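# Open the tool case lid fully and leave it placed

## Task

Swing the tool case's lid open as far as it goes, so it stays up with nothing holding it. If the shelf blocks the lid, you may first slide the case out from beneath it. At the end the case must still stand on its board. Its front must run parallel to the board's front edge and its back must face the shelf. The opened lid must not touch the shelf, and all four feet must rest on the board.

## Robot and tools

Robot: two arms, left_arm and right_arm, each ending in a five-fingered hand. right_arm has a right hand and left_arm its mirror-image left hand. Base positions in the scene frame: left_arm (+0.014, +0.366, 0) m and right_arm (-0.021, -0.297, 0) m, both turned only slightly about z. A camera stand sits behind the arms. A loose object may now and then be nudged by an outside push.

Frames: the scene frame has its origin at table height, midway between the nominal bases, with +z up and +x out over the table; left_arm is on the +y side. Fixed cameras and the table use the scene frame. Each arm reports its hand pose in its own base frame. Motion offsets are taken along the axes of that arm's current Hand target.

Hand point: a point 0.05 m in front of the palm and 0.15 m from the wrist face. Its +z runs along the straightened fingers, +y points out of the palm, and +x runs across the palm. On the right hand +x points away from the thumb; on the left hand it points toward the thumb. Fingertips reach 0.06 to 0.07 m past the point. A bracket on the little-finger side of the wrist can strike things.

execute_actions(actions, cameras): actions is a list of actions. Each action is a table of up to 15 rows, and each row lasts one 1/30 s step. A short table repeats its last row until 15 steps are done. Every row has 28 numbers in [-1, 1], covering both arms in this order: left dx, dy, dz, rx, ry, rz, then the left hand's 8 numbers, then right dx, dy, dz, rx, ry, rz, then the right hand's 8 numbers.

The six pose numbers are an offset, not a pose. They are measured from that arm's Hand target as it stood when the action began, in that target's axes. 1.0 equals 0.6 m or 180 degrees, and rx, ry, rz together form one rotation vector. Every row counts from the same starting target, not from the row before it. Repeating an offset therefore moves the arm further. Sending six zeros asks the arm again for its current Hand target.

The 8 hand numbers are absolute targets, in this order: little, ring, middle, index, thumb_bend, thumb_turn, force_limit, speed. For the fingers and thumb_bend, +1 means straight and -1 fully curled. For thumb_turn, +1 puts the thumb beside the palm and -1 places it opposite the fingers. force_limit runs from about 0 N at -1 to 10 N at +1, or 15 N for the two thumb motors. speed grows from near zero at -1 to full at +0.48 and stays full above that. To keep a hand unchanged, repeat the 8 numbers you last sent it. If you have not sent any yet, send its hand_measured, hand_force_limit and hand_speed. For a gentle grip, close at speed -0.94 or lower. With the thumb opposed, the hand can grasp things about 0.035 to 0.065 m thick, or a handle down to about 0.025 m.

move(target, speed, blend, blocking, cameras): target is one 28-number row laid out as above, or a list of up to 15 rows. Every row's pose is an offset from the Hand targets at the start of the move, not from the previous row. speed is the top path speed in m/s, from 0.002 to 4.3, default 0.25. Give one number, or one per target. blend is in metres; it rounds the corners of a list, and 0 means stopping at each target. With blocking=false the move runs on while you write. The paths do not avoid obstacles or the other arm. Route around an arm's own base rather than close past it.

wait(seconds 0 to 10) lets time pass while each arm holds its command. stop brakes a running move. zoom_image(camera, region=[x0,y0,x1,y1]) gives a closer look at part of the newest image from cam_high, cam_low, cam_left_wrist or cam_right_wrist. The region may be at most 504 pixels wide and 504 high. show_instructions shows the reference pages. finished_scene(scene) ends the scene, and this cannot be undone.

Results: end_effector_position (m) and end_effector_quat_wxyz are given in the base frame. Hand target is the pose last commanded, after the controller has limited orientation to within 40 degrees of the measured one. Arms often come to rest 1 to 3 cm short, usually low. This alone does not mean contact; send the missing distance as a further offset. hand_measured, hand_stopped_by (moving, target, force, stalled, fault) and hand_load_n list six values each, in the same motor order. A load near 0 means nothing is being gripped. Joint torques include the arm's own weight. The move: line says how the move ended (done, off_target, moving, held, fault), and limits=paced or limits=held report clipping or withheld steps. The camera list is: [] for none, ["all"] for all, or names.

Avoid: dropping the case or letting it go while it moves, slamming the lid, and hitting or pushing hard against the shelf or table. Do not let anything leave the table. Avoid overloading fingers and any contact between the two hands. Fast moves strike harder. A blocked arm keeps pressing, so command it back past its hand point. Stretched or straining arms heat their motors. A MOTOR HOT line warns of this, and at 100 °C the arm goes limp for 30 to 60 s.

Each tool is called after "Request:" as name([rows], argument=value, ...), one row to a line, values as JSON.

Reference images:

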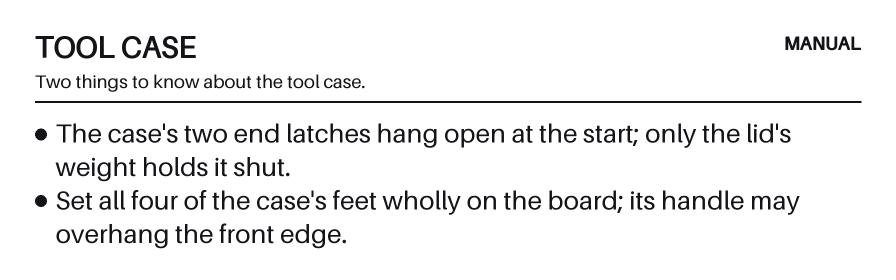

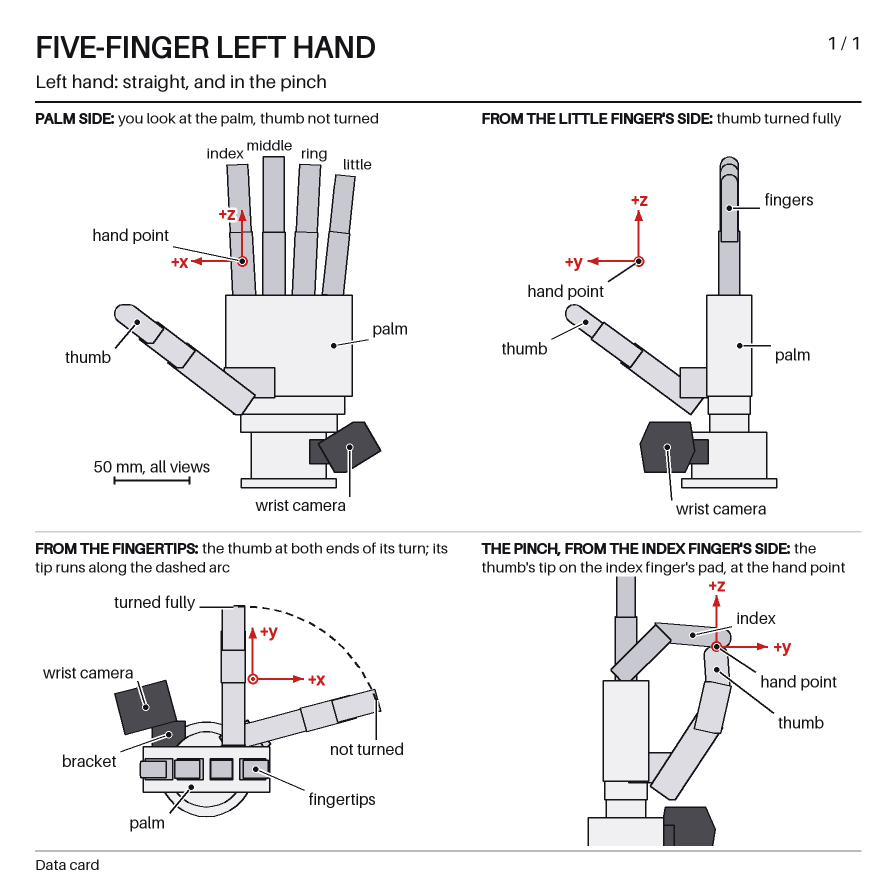

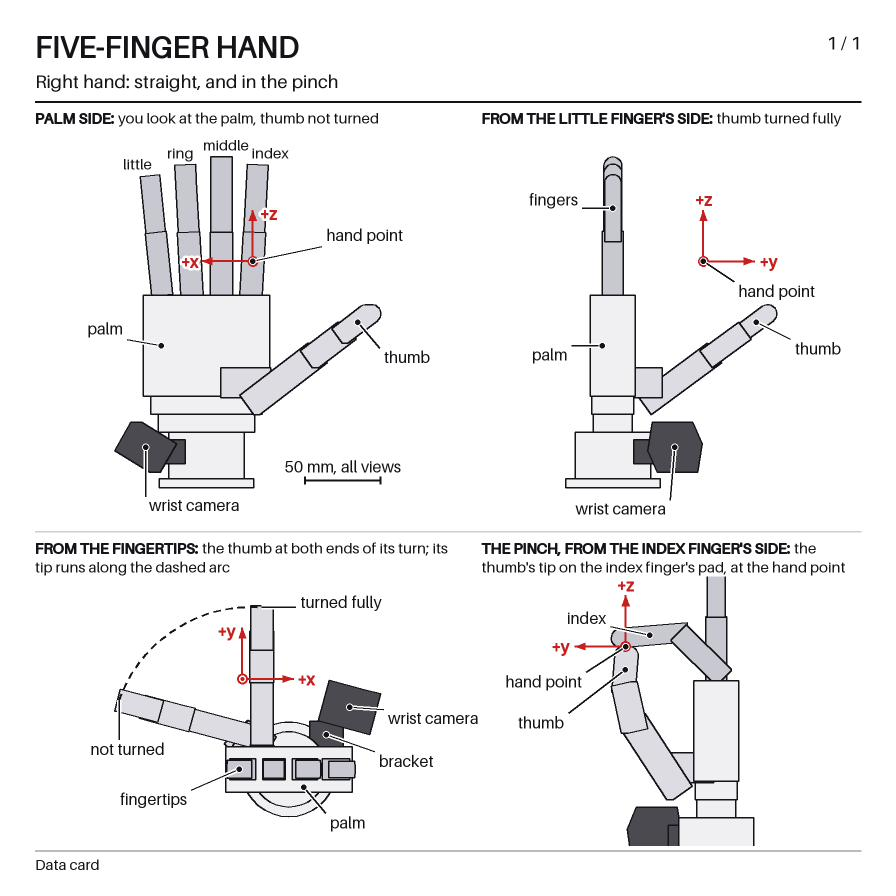

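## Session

Request:
execute_actions(actions=[])

Request:
zoom_image(camera="cam_high", region=[380, 150, 660, 400])

Request:
zoom_image(camera="cam_low", region=[200, 130, 560, 340])

Scene clock: 0.00 s.
left_arm: end_effector_position=(+0.3644, -0.4767, +0.2799) hand_measured=(+1.000, +1.000, +1.000, +1.000, +1.000, +1.000) hand_load_n=(+0.0, +0.0, +0.0, +0.0, +0.0, +0.0) hand_stopped_by=(target, target, target, target, target, target) hand_force_limit=0.00 hand_speed=-0.80 end_effector_quat_wxyz=(-0.161, +0.358, -0.612, +0.687) | right_arm: end_effector_position=(+0.8545, -0.2700, +0.2875) hand_measured=(+1.000, +1.000, +1.000, +1.000, +1.000, +1.000) hand_load_n=(+0.0, +0.0, +0.0, +0.0, +0.0, +0.0) hand_stopped_by=(target, target, target, target, target, target) hand_force_limit=0.00 hand_speed=-0.80 end_effector_quat_wxyz=(+0.076, +0.623, +0.213, +0.749)
Joint positions: left_arm=[-0.852 1.322 0.818 0.498 -0.039 -0.299] | right_arm=[-0.363 2.124 1.68 0.603 -0.586 -1.913]
Joint velocities: within noise
Joint torques (N m): no reading
Motor temperatures (°C): left_arm=[24 25 25 24 25 23] | right_arm=[27 24 25 23 23 26]
Heat: left arm: hottest shoulder 25 °C; right arm: hottest waist 27 °C.
Hand target: left_arm +0.3681, -0.4810, +0.3006; -0.163, +0.351, -0.600, +0.700 | right_arm +0.8572, -0.2711, +0.3029; +0.082, +0.613, +0.216, +0.756
camera_calibration:
cam_left_wrist: T_world_to_cam=[[0.0928083, 0.00963142, 0.995637, -0.3043], [-0.981431, -0.167703, 0.0931063, 0.243909], [0.167869, -0.98579, -0.00611168, -0.4157], [0, 0, 0, 1]] pos_world=[0.337404, -0.365958, 0.277722]
cam_right_wrist: T_world_to_cam=[[0.0850438, -0.751109, 0.654678, -0.466969], [-0.329355, -0.641315, -0.692994, 0.306459], [0.940369, -0.156686, -0.301921, -0.647957], [0, 0, 0, 1]] pos_world=[0.749965, -0.255734, 0.322457]

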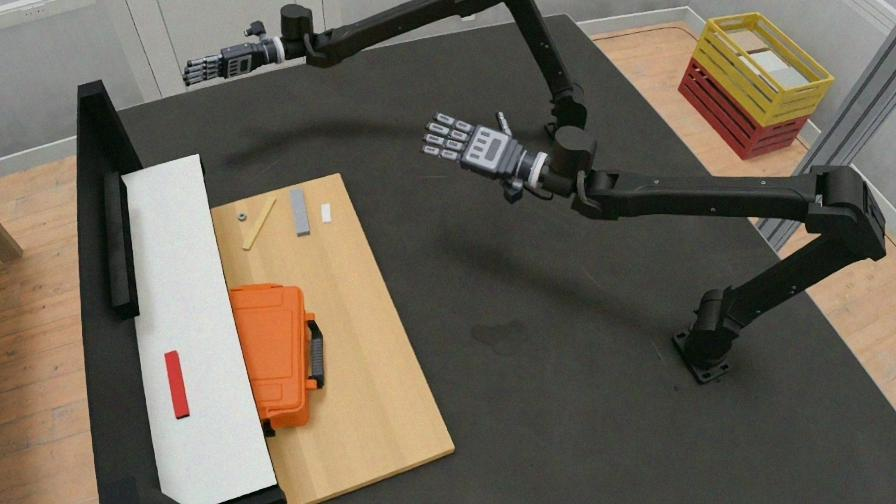

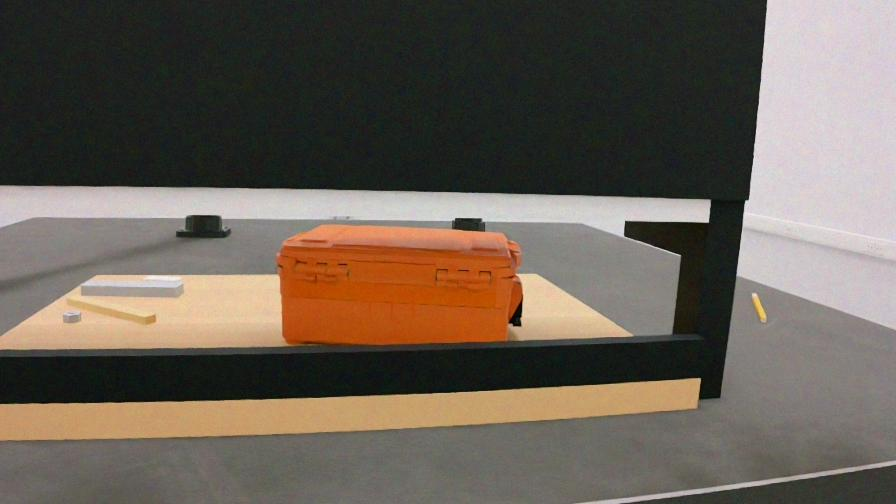

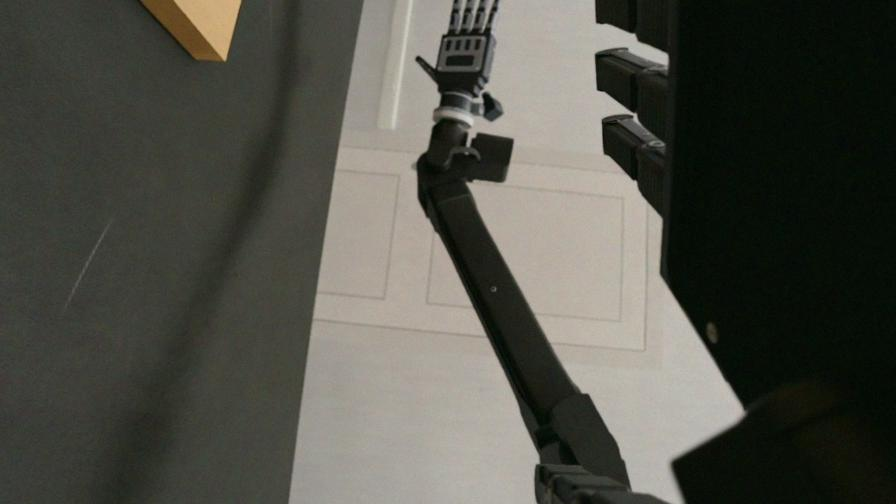

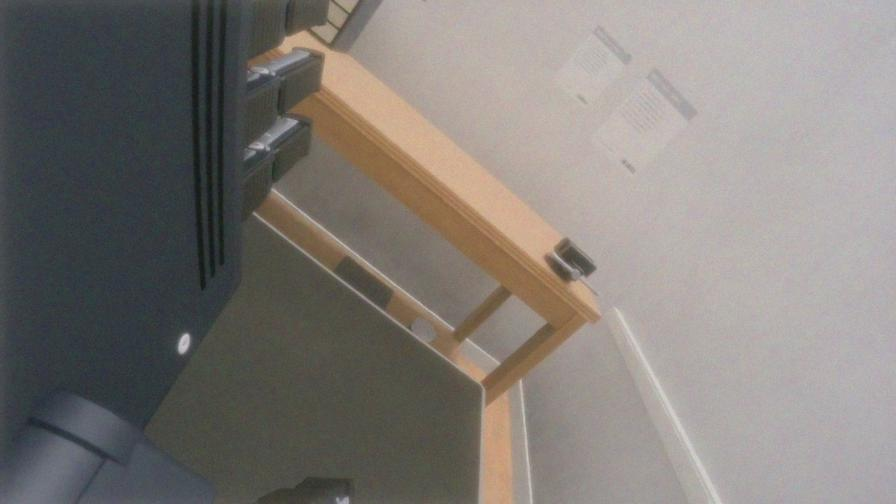

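Scaled by 1.800 from the camera's 896x504 image, which has a finer 1280x720 frame.

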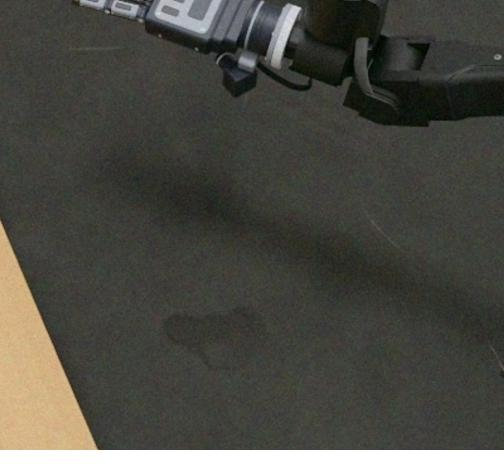

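Scaled by 1.400 from the camera's 896x504 image, which has a finer 1280x720 frame.

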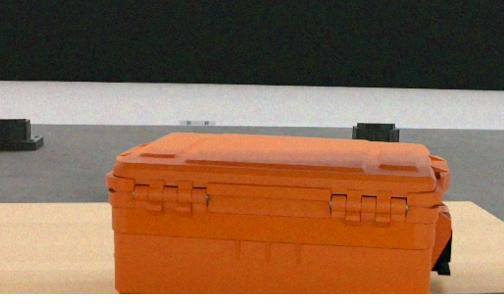

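Request:
zoom_image(camera="cam_high", region=[200, 260, 360, 450])

Request:
zoom_image(camera="cam_high", region=[200, 160, 360, 300])

Scaled by 2.653 from the camera's 896x504 image, which has a finer 1280x720 frame.

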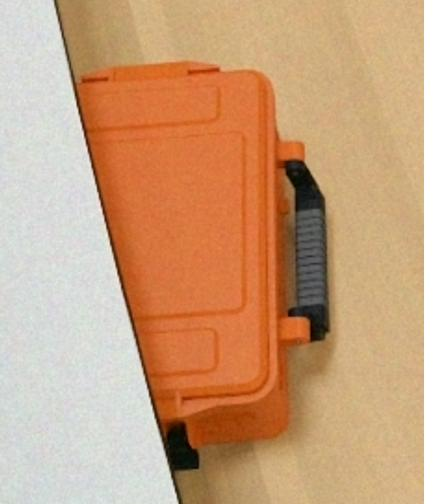

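Scaled by 3.150 from the camera's 896x504 image, which has a finer 1280x720 frame.

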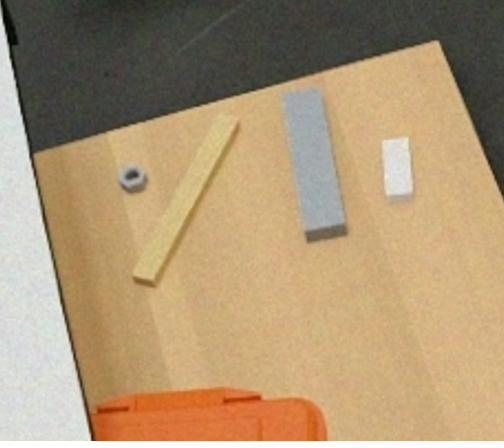

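Request:
zoom_image(camera="cam_low", region=[260, 210, 400, 360])

Request:
zoom_image(camera="cam_low", region=[400, 210, 540, 360])

Scaled by 3.360 from the camera's 896x504 image, which has a finer 1280x720 frame.

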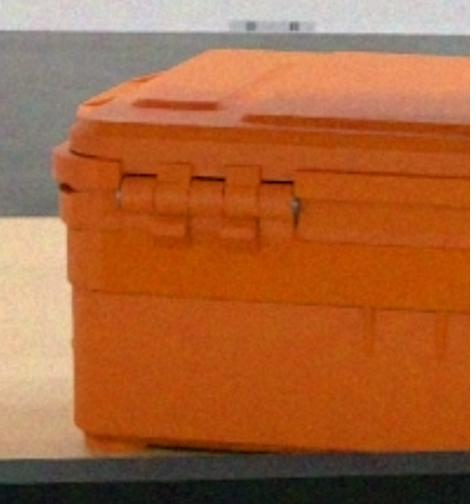

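Scaled by 3.360 from the camera's 896x504 image, which has a finer 1280x720 frame.

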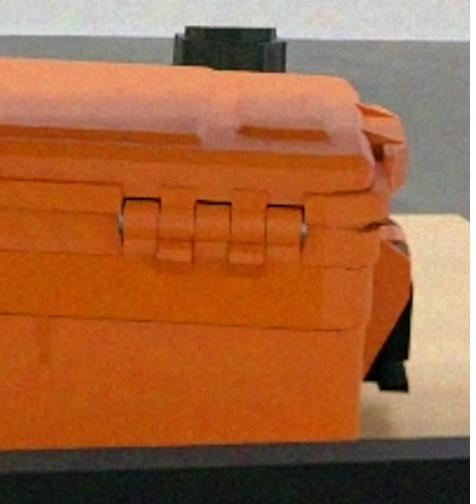

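Request:
move(target=[-0.6335,-0.0867,0.1097,-0.2497,-0.2155,0.0083, 1,1,1,1,1,1,0,-0.8, 0,0,0,0,0,0, 1,1,1,1,1,1,0,-0.8], speed=0.35, cameras=["cam_high","cam_left_wrist"])

Request:
zoom_image(camera="cam_left_wrist", region=[200, 0, 700, 504])

Scene clock: 22.00 s.
left_arm: end_effector_position=(+0.6748, -0.2644, +0.2142) hand_measured=(+1.000, +1.000, +1.000, +1.000, +1.000, +1.000) hand_load_n=(+0.0, -0.5, +0.0, -0.5, +0.0, +0.0) hand_stopped_by=(target, target, target, target, target, target) hand_force_limit=0.00 hand_speed=-0.80 end_effector_quat_wxyz=(+0.199, -0.595, +0.737, -0.249) | right_arm: end_effector_position=(+0.8545, -0.2700, +0.2875) hand_measured=(+1.000, +1.000, +1.000, +1.000, +1.000, +1.000) hand_load_n=(+0.0, +0.0, +0.0, +0.0, -0.5, +0.0) hand_stopped_by=(target, target, target, target, target, target) hand_force_limit=0.00 hand_speed=-0.80 end_effector_quat_wxyz=(+0.076, +0.623, +0.213, +0.749)
Joint positions: left_arm=[-0.342 1.95 1.969 -0.944 -0.074 -0.105] | right_arm=[-0.363 2.124 1.68 0.603 -0.586 -1.913]
Joint torques (N m): left_arm=[0.44 -17.73 14.49 0.12 -0.24 0.29] | right_arm=[2.55 -22.48 10.59 2.65 0.04 -0.04]
Motor temperatures (°C): left_arm=[24 25 29 24 25 23] | right_arm=[27 29 28 23 23 26]
Heat: left arm: hottest elbow 29 °C; right arm: hottest shoulder 29 °C.
Hand target: left_arm +0.6894, -0.2697, +0.2397; +0.213, -0.585, +0.735, -0.267 | right_arm +0.8572, -0.2711, +0.3029; +0.082, +0.613, +0.216, +0.756
Off the commanded pose: left_arm 0.030 m, 3 deg | right_arm 0.016 m, 2 deg.
move: off_target (left_arm, right_arm)
camera_calibration:
cam_left_wrist: T_world_to_cam=[[0.741622, -0.386597, 0.548215, -0.716485], [-0.623047, -0.699844, 0.349329, 0.152888], [0.248615, -0.600634, -0.759888, -0.0500715], [0, 0, 0, 1]] pos_world=[0.639066, -0.200068, 0.301331]
Images, in order (width x height): cam_high 896x504, cam_left_wrist 896x504.

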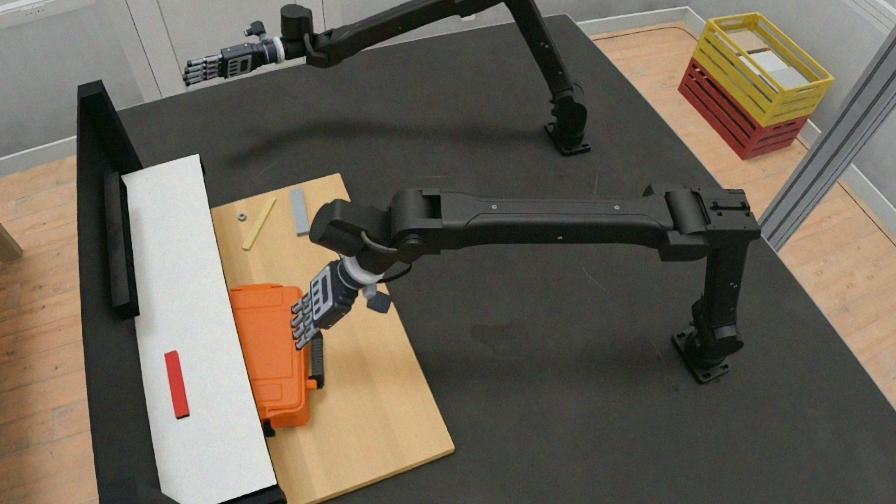

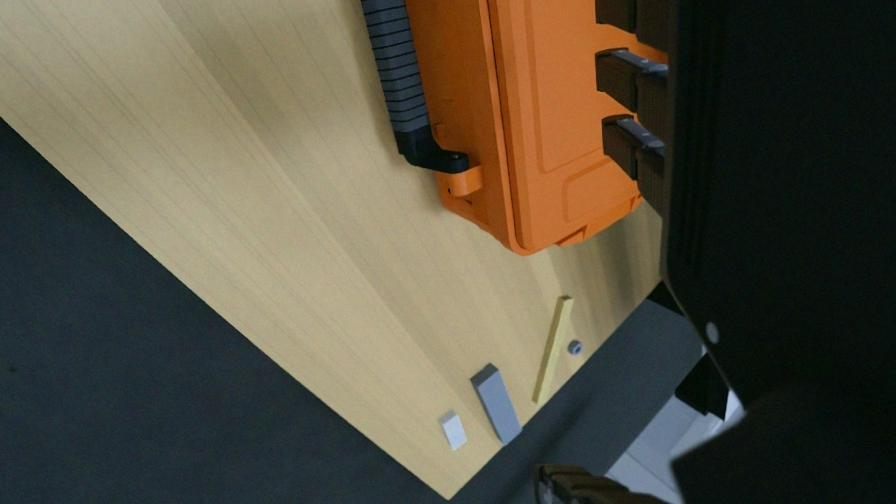

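Scaled by 1.000.

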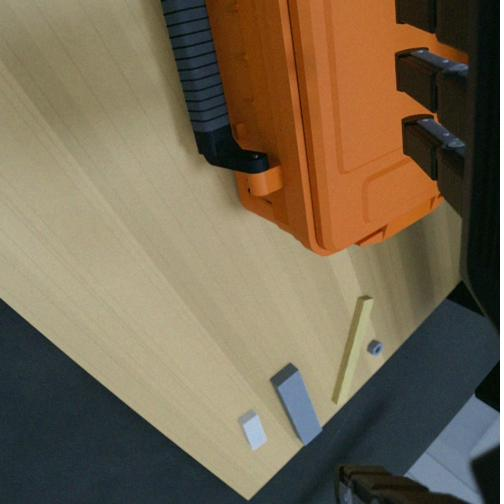

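Request:
zoom_image(camera="cam_left_wrist", region=[340, 0, 600, 260])

Scaled by 1.938 from the camera's 896x504 image, which has a finer 1280x720 frame.

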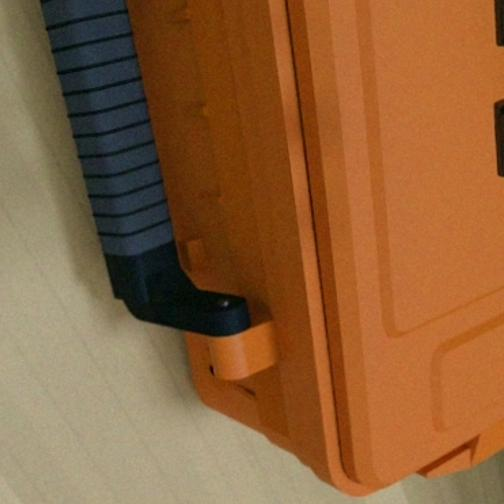

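Request:
move(target=[0.0081,-0.0085,0.0815,-0.0444,0,0, -1,0.63,0.63,0.63,1,1,0.5,0, 0,0,0,0,0,0, 1,1,1,1,1,1,0,-0.8], speed=0.2, cameras=["cam_high","cam_left_wrist"])

Request:
zoom_image(camera="cam_left_wrist", region=[340, 0, 640, 260])

Request:
zoom_image(camera="cam_high", region=[220, 230, 400, 430])

Scene clock: 36.30 s.
left_arm: end_effector_position=(+0.7108, -0.2796, +0.1857) hand_measured=(-1.000, +0.630, +0.630, +0.630, +1.000, +1.000) hand_load_n=(+0.0, +0.0, +0.0, +0.0, +0.0, +0.0) hand_stopped_by=(target, target, target, target, target, target) hand_force_limit=0.50 hand_speed=0.00 end_effector_quat_wxyz=(+0.161, -0.604, +0.755, -0.198) | right_arm: end_effector_position=(+0.8545, -0.2700, +0.2875) hand_measured=(+1.000, +1.000, +1.000, +1.000, +1.000, +1.000) hand_load_n=(+0.0, +0.0, +0.0, +0.0, +0.0, +0.0) hand_stopped_by=(target, target, target, target, target, target) hand_force_limit=0.00 hand_speed=-0.80 end_effector_quat_wxyz=(+0.076, +0.623, +0.213, +0.749)
Joint positions: left_arm=[-0.342 2.21 2.355 -1.203 -0.063 -0.105] | right_arm=[-0.363 2.124 1.68 0.603 -0.586 -1.913]
Joint torques (N m): left_arm=[0.67 -20.89 13.96 0.03 -0.08 0.22] | right_arm=[2.2 -22.77 10.65 2.59 0.07 -0.03]
Heat: left arm: hottest elbow 30 °C; right arm: hottest shoulder 30 °C.
Hand target: left_arm +0.7227, -0.2823, +0.2057; +0.172, -0.599, +0.752, -0.215 | right_arm +0.8572, -0.2711, +0.3029; +0.082, +0.613, +0.216, +0.756
Off the commanded pose: left_arm 0.023 m, 2 deg | right_arm 0.016 m, 2 deg.
move: off_target (left_arm, right_arm)
camera_calibration:
cam_left_wrist: T_world_to_cam=[[0.802316, -0.408875, 0.434869, -0.761707], [-0.579134, -0.709651, 0.401247, 0.131058], [0.144546, -0.573774, -0.806157, 0.000289542], [0, 0, 0, 1]] pos_world=[0.686987, -0.218271, 0.27889]
Images, in order (width x height): cam_high 896x504, cam_left_wrist 896x504.

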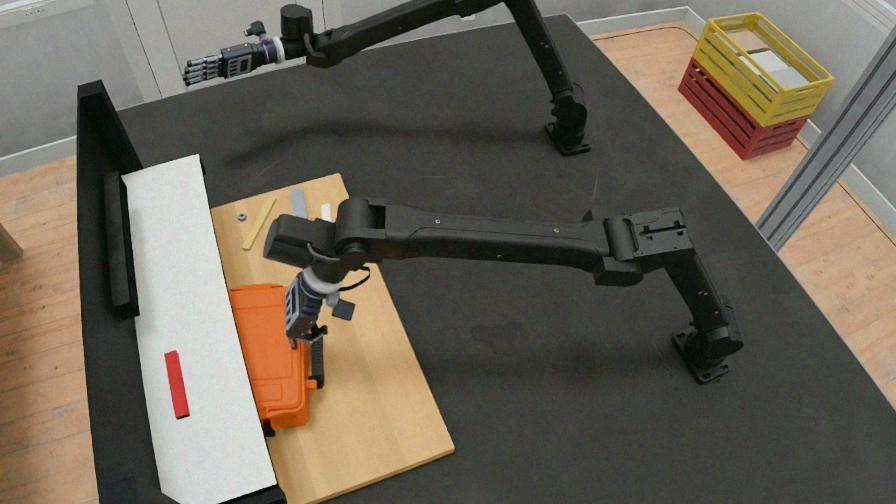

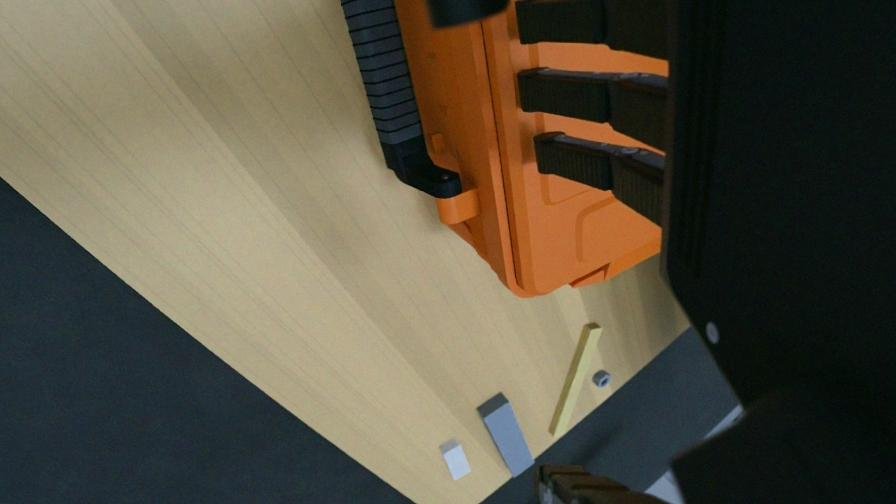

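Scaled by 1.680 from the camera's 896x504 image, which has a finer 1280x720 frame.

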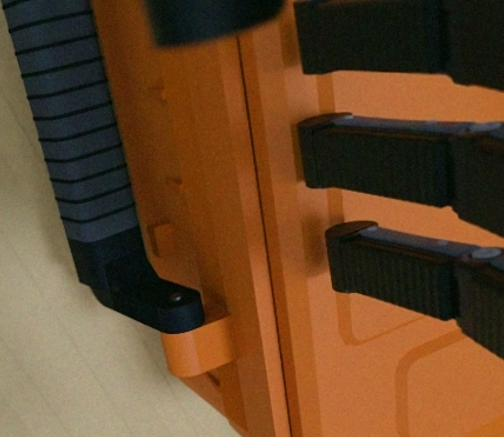

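Scaled by 2.520 from the camera's 896x504 image, which has a finer 1280x720 frame.

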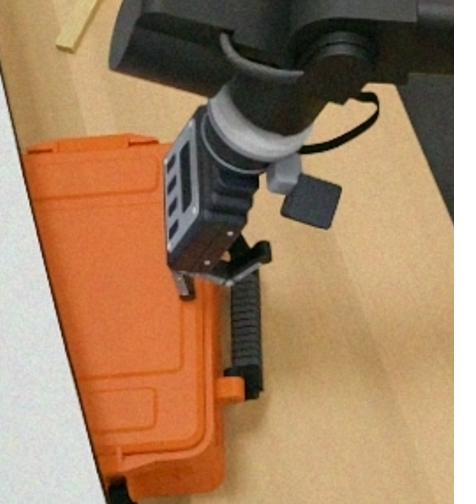

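Request:
move([
  [0,0.0099,-0.0062,0,0,0, -1,0.63,0.63,0.63,1,1,0.5,0, 0,0,0,0,0,0, 1,1,1,1,1,1,0,-0.8],
  [0,0.0672,0.0858,0,0,0, -1,0.63,0.63,0.63,1,1,0.5,0, 0,0,0,0,0,0, 1,1,1,1,1,1,0,-0.8],
], speed=0.06, blend=0.005, cameras=["cam_high","cam_left_wrist"])

Request:
zoom_image(camera="cam_left_wrist", region=[340, 0, 640, 260])

Request:
zoom_image(camera="cam_high", region=[220, 230, 400, 430])

Scene clock: 42.83 s.
left_arm: end_effector_position=(+0.7107, -0.2795, +0.1776) hand_measured=(-1.000, +0.630, +0.630, +0.630, +1.000, +1.000) hand_load_n=(+0.0, +0.0, -6.0, +0.0, +0.0, +0.0) hand_stopped_by=(target, target, target, target, target, target) hand_force_limit=0.50 hand_speed=0.00 end_effector_quat_wxyz=(+0.178, -0.599, +0.747, -0.226) | right_arm: end_effector_position=(+0.8545, -0.2700, +0.2875) hand_measured=(+1.000, +1.000, +1.000, +1.000, +1.000, +1.000) hand_load_n=(+0.0, +0.0, +0.0, +0.0, +0.0, +0.0) hand_stopped_by=(target, target, target, target, target, target) hand_force_limit=0.00 hand_speed=-0.80 end_effector_quat_wxyz=(+0.076, +0.623, +0.213, +0.749)
Joint positions: left_arm=[-0.342 2.132 2.183 -1.041 -0.063 -0.105] | right_arm=[-0.363 2.124 1.68 0.603 -0.586 -1.913]
Joint torques (N m): left_arm=[0.62 -18.08 6.6 1.72 -0.09 0.21] | right_arm=[2.14 -22.53 10.65 2.63 0.05 -0.04]
Heat: left arm: hottest elbow 32 °C; right arm: hottest shoulder 31 °C.
Hand target: left_arm +0.7160, -0.2807, +0.1405; +0.172, -0.599, +0.752, -0.215 | right_arm +0.8572, -0.2711, +0.3029; +0.082, +0.613, +0.216, +0.756
Off the commanded pose: left_arm 0.037 m, 2 deg | right_arm 0.016 m, 2 deg.
move: off_target (left_arm, right_arm); blend cut to 0.0029 m at target 1
camera_calibration:
cam_left_wrist: T_world_to_cam=[[0.772233, -0.398181, 0.495085, -0.744537], [-0.604381, -0.700673, 0.379184, 0.158674], [0.195909, -0.592038, -0.781735, -0.052169], [0, 0, 0, 1]] pos_world=[0.681076, -0.216167, 0.26766]
Images, in order (width x height): cam_high 896x504, cam_left_wrist 896x504.

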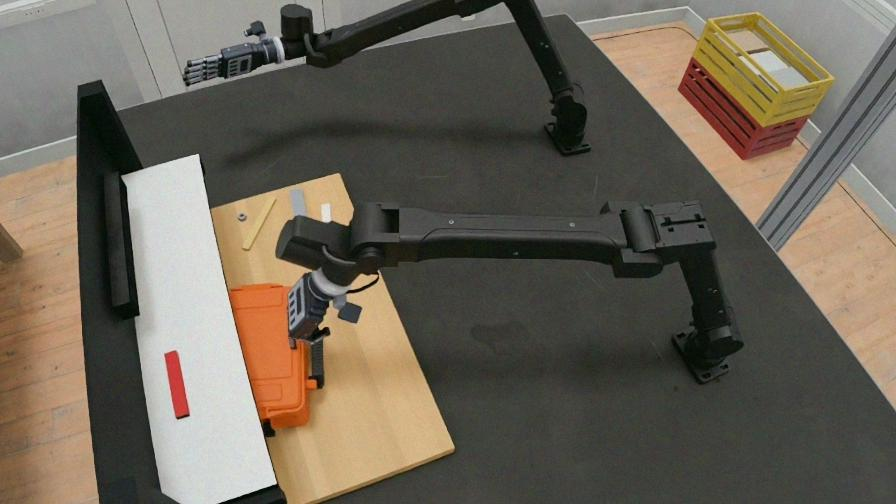

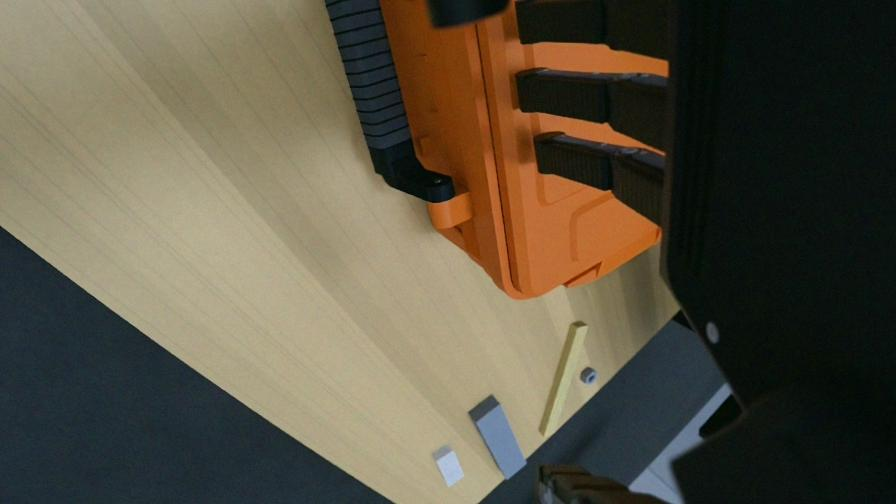

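Scaled by 1.680 from the camera's 896x504 image, which has a finer 1280x720 frame.

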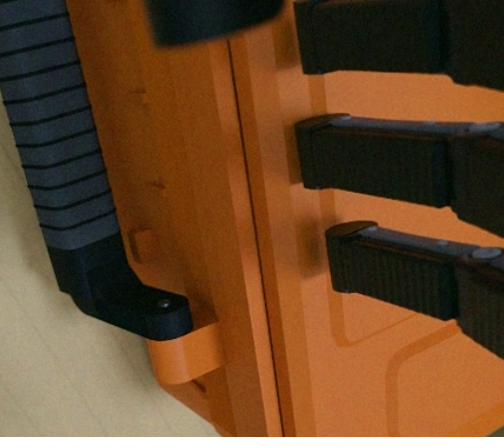

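Scaled by 2.520 from the camera's 896x504 image, which has a finer 1280x720 frame.

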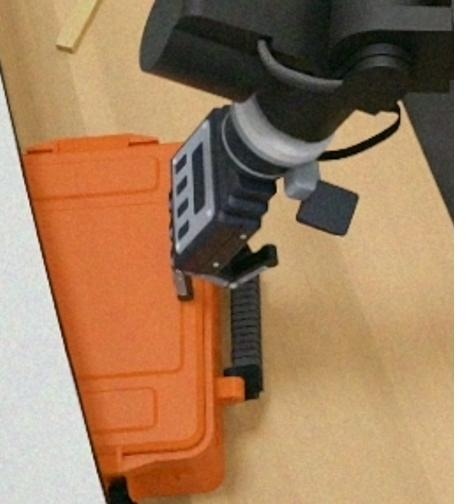

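Request:
move([
  [0,-0.0631,-0.1011,0,0,0, -1,0.63,0.63,0.63,1,1,0.5,0, 0,0,0,0,0,0, 1,1,1,1,1,1,0,-0.8],
  [-0.0033,-0.0483,-0.1104,0,0,0, -1,0.63,0.63,0.63,1,1,0.5,0, 0,0,0,0,0,0, 1,1,1,1,1,1,0,-0.8],
], speed=0.15, blend=0.01, cameras=["cam_left_wrist"])

Request:
zoom_image(camera="cam_left_wrist", region=[340, 0, 640, 260])

Scene clock: 47.07 s.
left_arm: end_effector_position=(+0.6976, -0.2749, +0.1826) hand_measured=(-1.000, +0.630, +0.630, +0.630, +1.000, +1.000) hand_load_n=(+0.0, +0.0, -0.5, +0.0, +0.0, +0.0) hand_stopped_by=(target, target, target, target, target, target) hand_force_limit=0.50 hand_speed=0.00 end_effector_quat_wxyz=(+0.158, -0.605, +0.756, -0.195) | right_arm: end_effector_position=(+0.8545, -0.2700, +0.2875) hand_measured=(+1.000, +1.000, +1.000, +1.000, +1.000, +1.000) hand_load_n=(+0.0, -0.5, +0.0, +0.0, +0.0, +0.0) hand_stopped_by=(target, target, target, target, target, target) hand_force_limit=0.00 hand_speed=-0.80 end_effector_quat_wxyz=(+0.076, +0.623, +0.213, +0.749)
Joint positions: left_arm=[-0.342 2.159 2.261 -1.169 -0.063 -0.105] | right_arm=[-0.363 2.124 1.68 0.603 -0.586 -1.913]
Joint torques (N m): left_arm=[0.62 -22.53 12.79 -0.01 -0.09 0.22] | right_arm=[2.14 -22.65 10.52 2.5 0.08 -0.03]
Heat: left arm: hottest elbow 31 °C; right arm: hottest shoulder 31 °C.
Hand target: left_arm +0.7062, -0.2765, +0.2123; +0.172, -0.599, +0.752, -0.215 | right_arm +0.8572, -0.2711, +0.3029; +0.082, +0.613, +0.216, +0.756
Off the commanded pose: left_arm 0.031 m, 3 deg | right_arm 0.016 m, 2 deg.
move: off_target (left_arm, right_arm); blend cut to 0.0053 m at target 1
camera_calibration:
cam_left_wrist: T_world_to_cam=[[0.805868, -0.410157, 0.427023, -0.749248], [-0.575883, -0.710569, 0.404289, 0.124892], [0.137607, -0.571719, -0.808828, 0.00820948], [0, 0, 0, 1]] pos_world=[0.674589, -0.213872, 0.276094]
Images, in order (width x height): cam_left_wrist 896x504.

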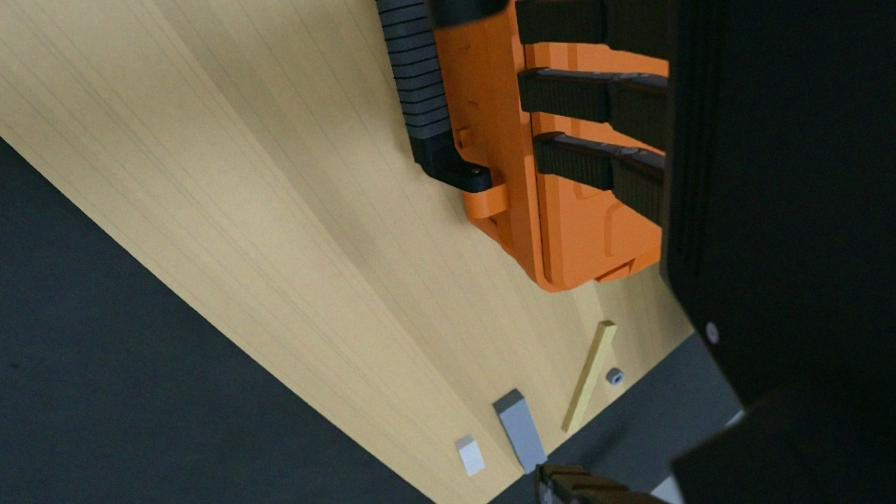

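Scaled by 1.680 from the camera's 896x504 image, which has a finer 1280x720 frame.

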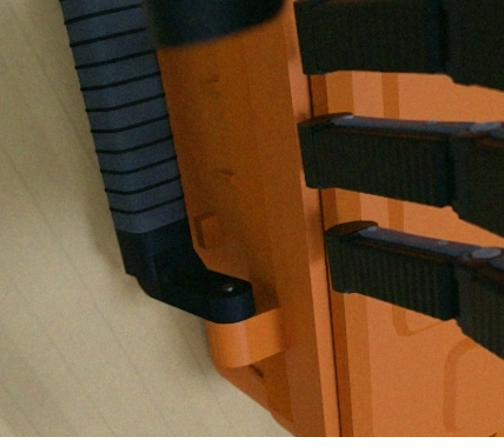

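Request:
move([
  [0.0009,0.0034,-0.0022,0,0,0, -1,0.63,0.63,0.63,1,1,0.5,0, 0,0,0,0,0,0, 1,1,1,1,1,1,0,-0.8],
  [0.0009,0.0476,0.0686,0,0,0, -1,0.63,0.63,0.63,1,1,0.5,0, 0,0,0,0,0,0, 1,1,1,1,1,1,0,-0.8],
], speed=0.06, cameras=["cam_left_wrist"])

Request:
zoom_image(camera="cam_left_wrist", region=[340, 0, 640, 260])

Scene clock: 50.80 s.
left_arm: end_effector_position=(+0.7016, -0.2764, +0.1784) hand_measured=(-1.000, +0.630, +0.630, +0.630, +1.000, +1.000) hand_load_n=(+0.0, +0.0, -3.0, +0.0, +0.0, +0.0) hand_stopped_by=(target, target, target, target, target, target) hand_force_limit=0.50 hand_speed=0.00 end_effector_quat_wxyz=(+0.173, -0.601, +0.749, -0.218) | right_arm: end_effector_position=(+0.8545, -0.2700, +0.2875) hand_measured=(+1.000, +1.000, +1.000, +1.000, +1.000, +1.000) hand_load_n=(+0.0, +0.0, -0.5, +0.0, +0.0, +0.0) hand_stopped_by=(target, target, target, target, target, target) hand_force_limit=0.00 hand_speed=-0.80 end_effector_quat_wxyz=(+0.076, +0.623, +0.213, +0.749)
Joint positions: left_arm=[-0.342 2.116 2.163 -1.057 -0.063 -0.105] | right_arm=[-0.363 2.124 1.68 0.603 -0.586 -1.913]
Joint torques (N m): left_arm=[0.56 -20.13 6.83 1.28 -0.1 0.21] | right_arm=[2.55 -23.06 10.59 2.58 0.07 0]
Heat: left arm: hottest elbow 31 °C; right arm: hottest shoulder 32 °C.
Hand target: left_arm +0.7037, -0.2765, +0.1621; +0.172, -0.599, +0.752, -0.215 | right_arm +0.8572, -0.2711, +0.3029; +0.082, +0.613, +0.216, +0.756
Off the commanded pose: left_arm 0.016 m, 1 deg | right_arm 0.016 m, 2 deg.
move: off_target (left_arm, right_arm)
camera_calibration:
cam_left_wrist: T_world_to_cam=[[0.781306, -0.401405, 0.477949, -0.740773], [-0.597315, -0.702991, 0.386028, 0.148317], [0.18104, -0.587093, -0.789016, -0.0348903], [0, 0, 0, 1]] pos_world=[0.673679, -0.213568, 0.269268]
Images, in order (width x height): cam_left_wrist 896x504.

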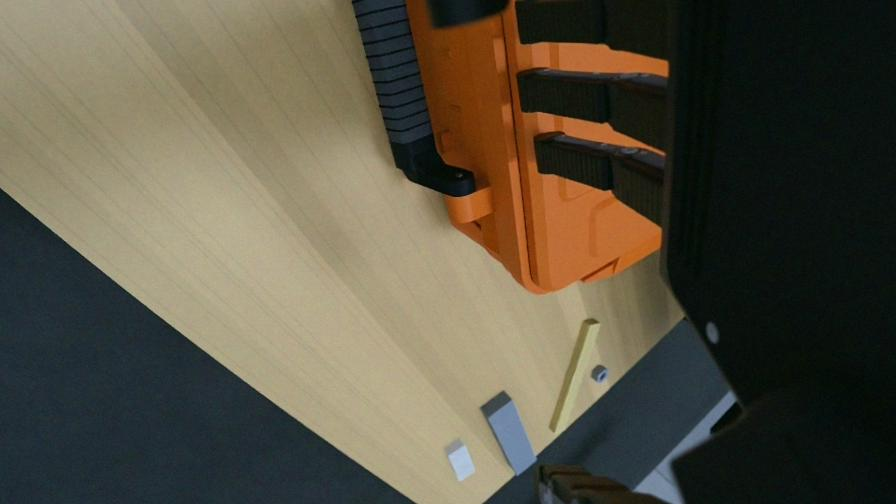

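Scaled by 1.680 from the camera's 896x504 image, which has a finer 1280x720 frame.

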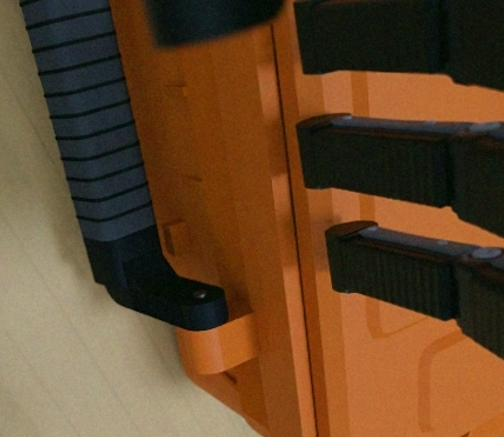

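Request:
move(target=[0.005,-0.0191,-0.0726,0,0,0,-1,0.63,0.63,0.63,1,1,0.5,0,0,0,0,0,0,0,1,1,1,1,1,1,0,-0.8], speed=0.1, cameras=["cam_high","cam_left_wrist"])

Scene clock: 55.90 s.
left_arm: end_effector_position=(+0.6884, -0.2717, +0.1753) hand_measured=(-1.000, +0.630, +0.630, +0.630, +1.000, +1.000) hand_load_n=(+0.0, +0.0, +0.0, +0.0, +0.0, +0.0) hand_stopped_by=(target, target, target, target, target, target) hand_force_limit=0.50 hand_speed=0.00 end_effector_quat_wxyz=(+0.160, -0.604, +0.755, -0.197) | right_arm: end_effector_position=(+0.8545, -0.2700, +0.2875) hand_measured=(+1.000, +1.000, +1.000, +1.000, +1.000, +1.000) hand_load_n=(+0.0, +0.0, +0.0, +0.0, +0.0, +0.0) hand_stopped_by=(target, target, target, target, target, target) hand_force_limit=0.00 hand_speed=-0.80 end_effector_quat_wxyz=(+0.076, +0.623, +0.213, +0.749)
Joint positions: left_arm=[-0.342 2.114 2.163 -1.11 -0.063 -0.105] | right_arm=[-0.363 2.124 1.68 0.603 -0.586 -1.913]
Joint torques (N m): left_arm=[0.09 -23.3 10.8 0.03 -0.22 0.14] | right_arm=[2.14 -22.71 10.56 2.71 0.04 -0.03]
Heat: left arm: hottest elbow 32 °C; right arm: hottest shoulder 32 °C.
Hand target: left_arm +0.6900, -0.2764, +0.2051; +0.172, -0.599, +0.752, -0.215 | right_arm +0.8572, -0.2711, +0.3029; +0.082, +0.613, +0.216, +0.756
Off the commanded pose: left_arm 0.030 m, 3 deg | right_arm 0.016 m, 2 deg.
move: off_target (left_arm, right_arm)
camera_calibration:
cam_left_wrist: T_world_to_cam=[[0.803232, -0.409233, 0.432836, -0.736362], [-0.578352, -0.709717, 0.402256, 0.127233], [0.142574, -0.573437, -0.806749, 0.00117418], [0, 0, 0, 1]] pos_world=[0.664887, -0.210371, 0.268491]
Images, in order (width x height): cam_high 896x504, cam_left_wrist 896x504.

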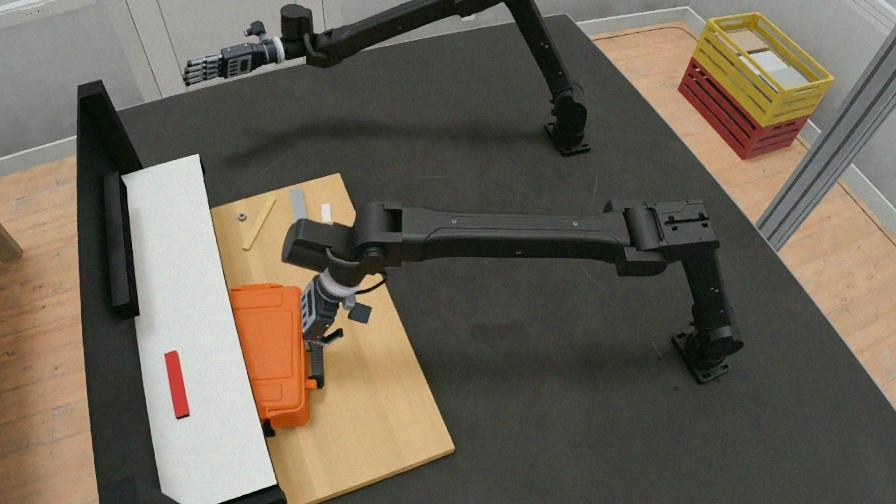

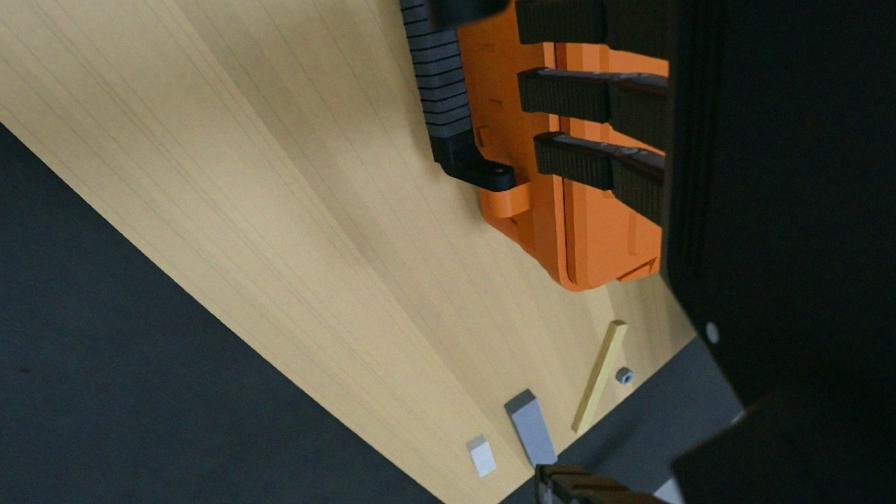

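Request:
zoom_image(camera="cam_left_wrist", region=[390, 0, 690, 200])

Scaled by 1.680 from the camera's 896x504 image, which has a finer 1280x720 frame.

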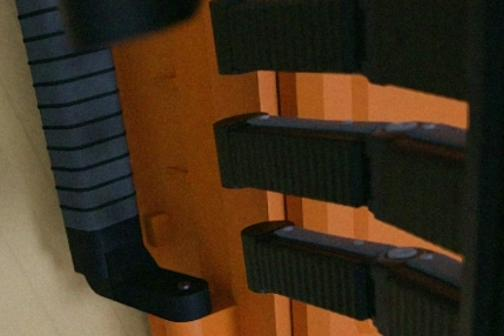

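Request:
move(target=[-0.0013,0.0243,0.0497,0,0,0,-1,0.63,0.63,0.63,1,1,0.5,0,0,0,0,0,0,0,1,1,1,1,1,1,0,-0.8], speed=0.06, cameras=["cam_left_wrist"])

Scene clock: 65.93 s.
left_arm: end_effector_position=(+0.6918, -0.2729, +0.1631) hand_measured=(-1.000, +0.630, +0.630, +0.630, +1.000, +1.000) hand_load_n=(+0.0, +0.0, +0.0, -1.5, +0.0, +0.0) hand_stopped_by=(target, target, target, target, target, target) hand_force_limit=0.50 hand_speed=0.00 end_effector_quat_wxyz=(+0.164, -0.603, +0.754, -0.203) | right_arm: end_effector_position=(+0.8545, -0.2700, +0.2875) hand_measured=(+1.000, +1.000, +1.000, +1.000, +1.000, +1.000) hand_load_n=(+0.0, +0.0, +0.5, +0.0, +0.0, +0.0) hand_stopped_by=(target, target, target, target, target, target) hand_force_limit=0.00 hand_speed=-0.80 end_effector_quat_wxyz=(+0.076, +0.623, +0.213, +0.749)
Joint positions: left_arm=[-0.342 2.112 2.125 -1.06 -0.063 -0.105] | right_arm=[-0.363 2.124 1.68 0.603 -0.586 -1.913]
Joint torques (N m): left_arm=[0.21 -22.53 7.9 1.13 -0.19 0.16] | right_arm=[2.14 -23 10.54 2.54 0.06 -0.06]
Motor temperatures (°C): left_arm=[24 29 33 24 25 23] | right_arm=[27 33 33 23 23 26]
Heat: left arm: hottest elbow 33 °C; right arm: hottest shoulder 33 °C.
Hand target: left_arm +0.6935, -0.2764, +0.1721; +0.172, -0.599, +0.752, -0.215 | right_arm +0.8572, -0.2711, +0.3029; +0.082, +0.613, +0.216, +0.756
Off the commanded pose: left_arm 0.010 m, 2 deg | right_arm 0.016 m, 2 deg.
move: off_target (right_arm)
camera_calibration:
cam_left_wrist: T_world_to_cam=[[0.797398, -0.407132, 0.445421, -0.731714], [-0.583663, -0.707818, 0.397909, 0.138085], [0.153275, -0.577268, -0.80204, -0.0190649], [0, 0, 0, 1]] pos_world=[0.666985, -0.21117, 0.255685]
Images, in order (width x height): cam_left_wrist 896x504.

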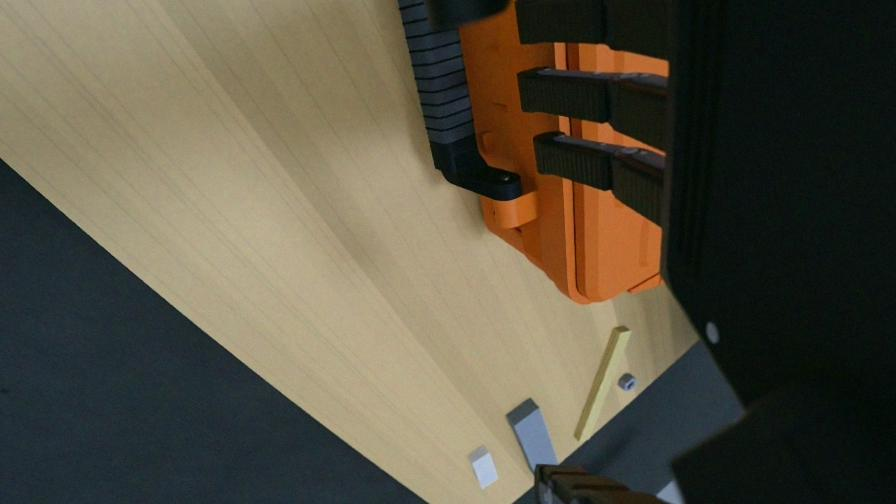

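Request:
move([
  [0.0028,-0.0143,-0.0461,0,0,0,-1,0.63,0.63,0.63,1,1,0.5,0,0,0,0,0,0,0,1,1,1,1,1,1,0,-0.8],
  [0.0028,0.0235,0.0148,0,0,0,-1,0.63,0.63,0.63,1,1,0.5,0,0,0,0,0,0,0,1,1,1,1,1,1,0,-0.8],
], speed=0.06, cameras=["cam_left_wrist"])

Scene clock: 69.37 s.
left_arm: end_effector_position=(+0.6870, -0.2713, +0.1448) hand_measured=(-1.000, +0.630, +0.630, +0.630, +1.000, +1.000) hand_load_n=(+0.0, +0.0, +0.0, +0.0, +0.0, +0.0) hand_stopped_by=(target, target, target, target, target, target) hand_force_limit=0.50 hand_speed=0.00 end_effector_quat_wxyz=(+0.164, -0.603, +0.753, -0.204) | right_arm: end_effector_position=(+0.8545, -0.2700, +0.2875) hand_measured=(+1.000, +1.000, +1.000, +1.000, +1.000, +1.000) hand_load_n=(+0.0, +0.0, +0.0, +0.0, +0.0, +0.0) hand_stopped_by=(target, target, target, target, target, target) hand_force_limit=0.00 hand_speed=-0.80 end_effector_quat_wxyz=(+0.076, +0.623, +0.213, +0.749)
Joint positions: left_arm=[-0.342 2.094 2.048 -0.998 -0.063 -0.105] | right_arm=[-0.363 2.124 1.68 0.603 -0.586 -1.913]
Joint torques (N m): left_arm=[-0.09 -22.83 7.84 0.7 -0.23 0.13] | right_arm=[2.26 -22.89 10.62 2.63 0.06 -0.01]
Heat: left arm: hottest elbow 33 °C; right arm: hottest shoulder 33 °C.
Hand target: left_arm +0.6860, -0.2765, +0.1572; +0.172, -0.599, +0.752, -0.215 | right_arm +0.8572, -0.2711, +0.3029; +0.082, +0.613, +0.216, +0.756
Off the commanded pose: left_arm 0.013 m, 2 deg | right_arm 0.016 m, 2 deg.
move: off_target (left_arm, right_arm)
camera_calibration:
cam_left_wrist: T_world_to_cam=[[0.796491, -0.407163, 0.447013, -0.718783], [-0.584483, -0.707801, 0.396733, 0.144434], [0.154861, -0.577266, -0.801737, -0.0333277], [0, 0, 0, 1]] pos_world=[0.662085, -0.20967, 0.237284]
Images, in order (width x height): cam_left_wrist 896x504.

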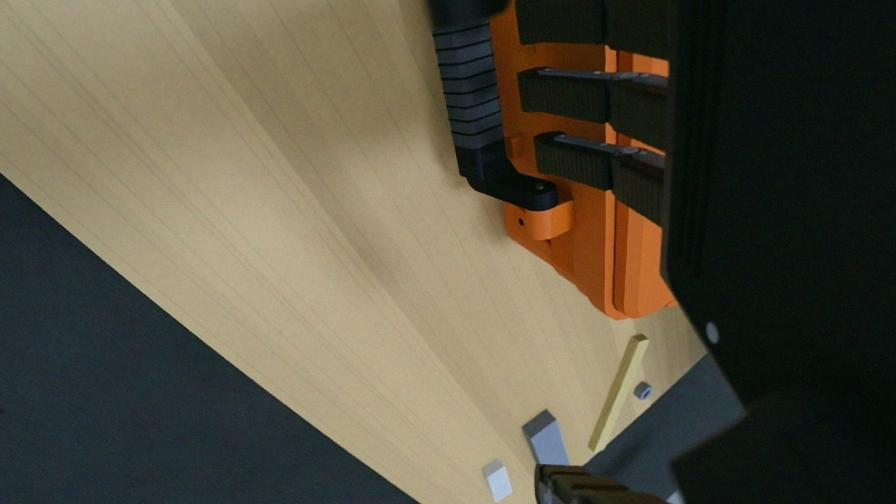

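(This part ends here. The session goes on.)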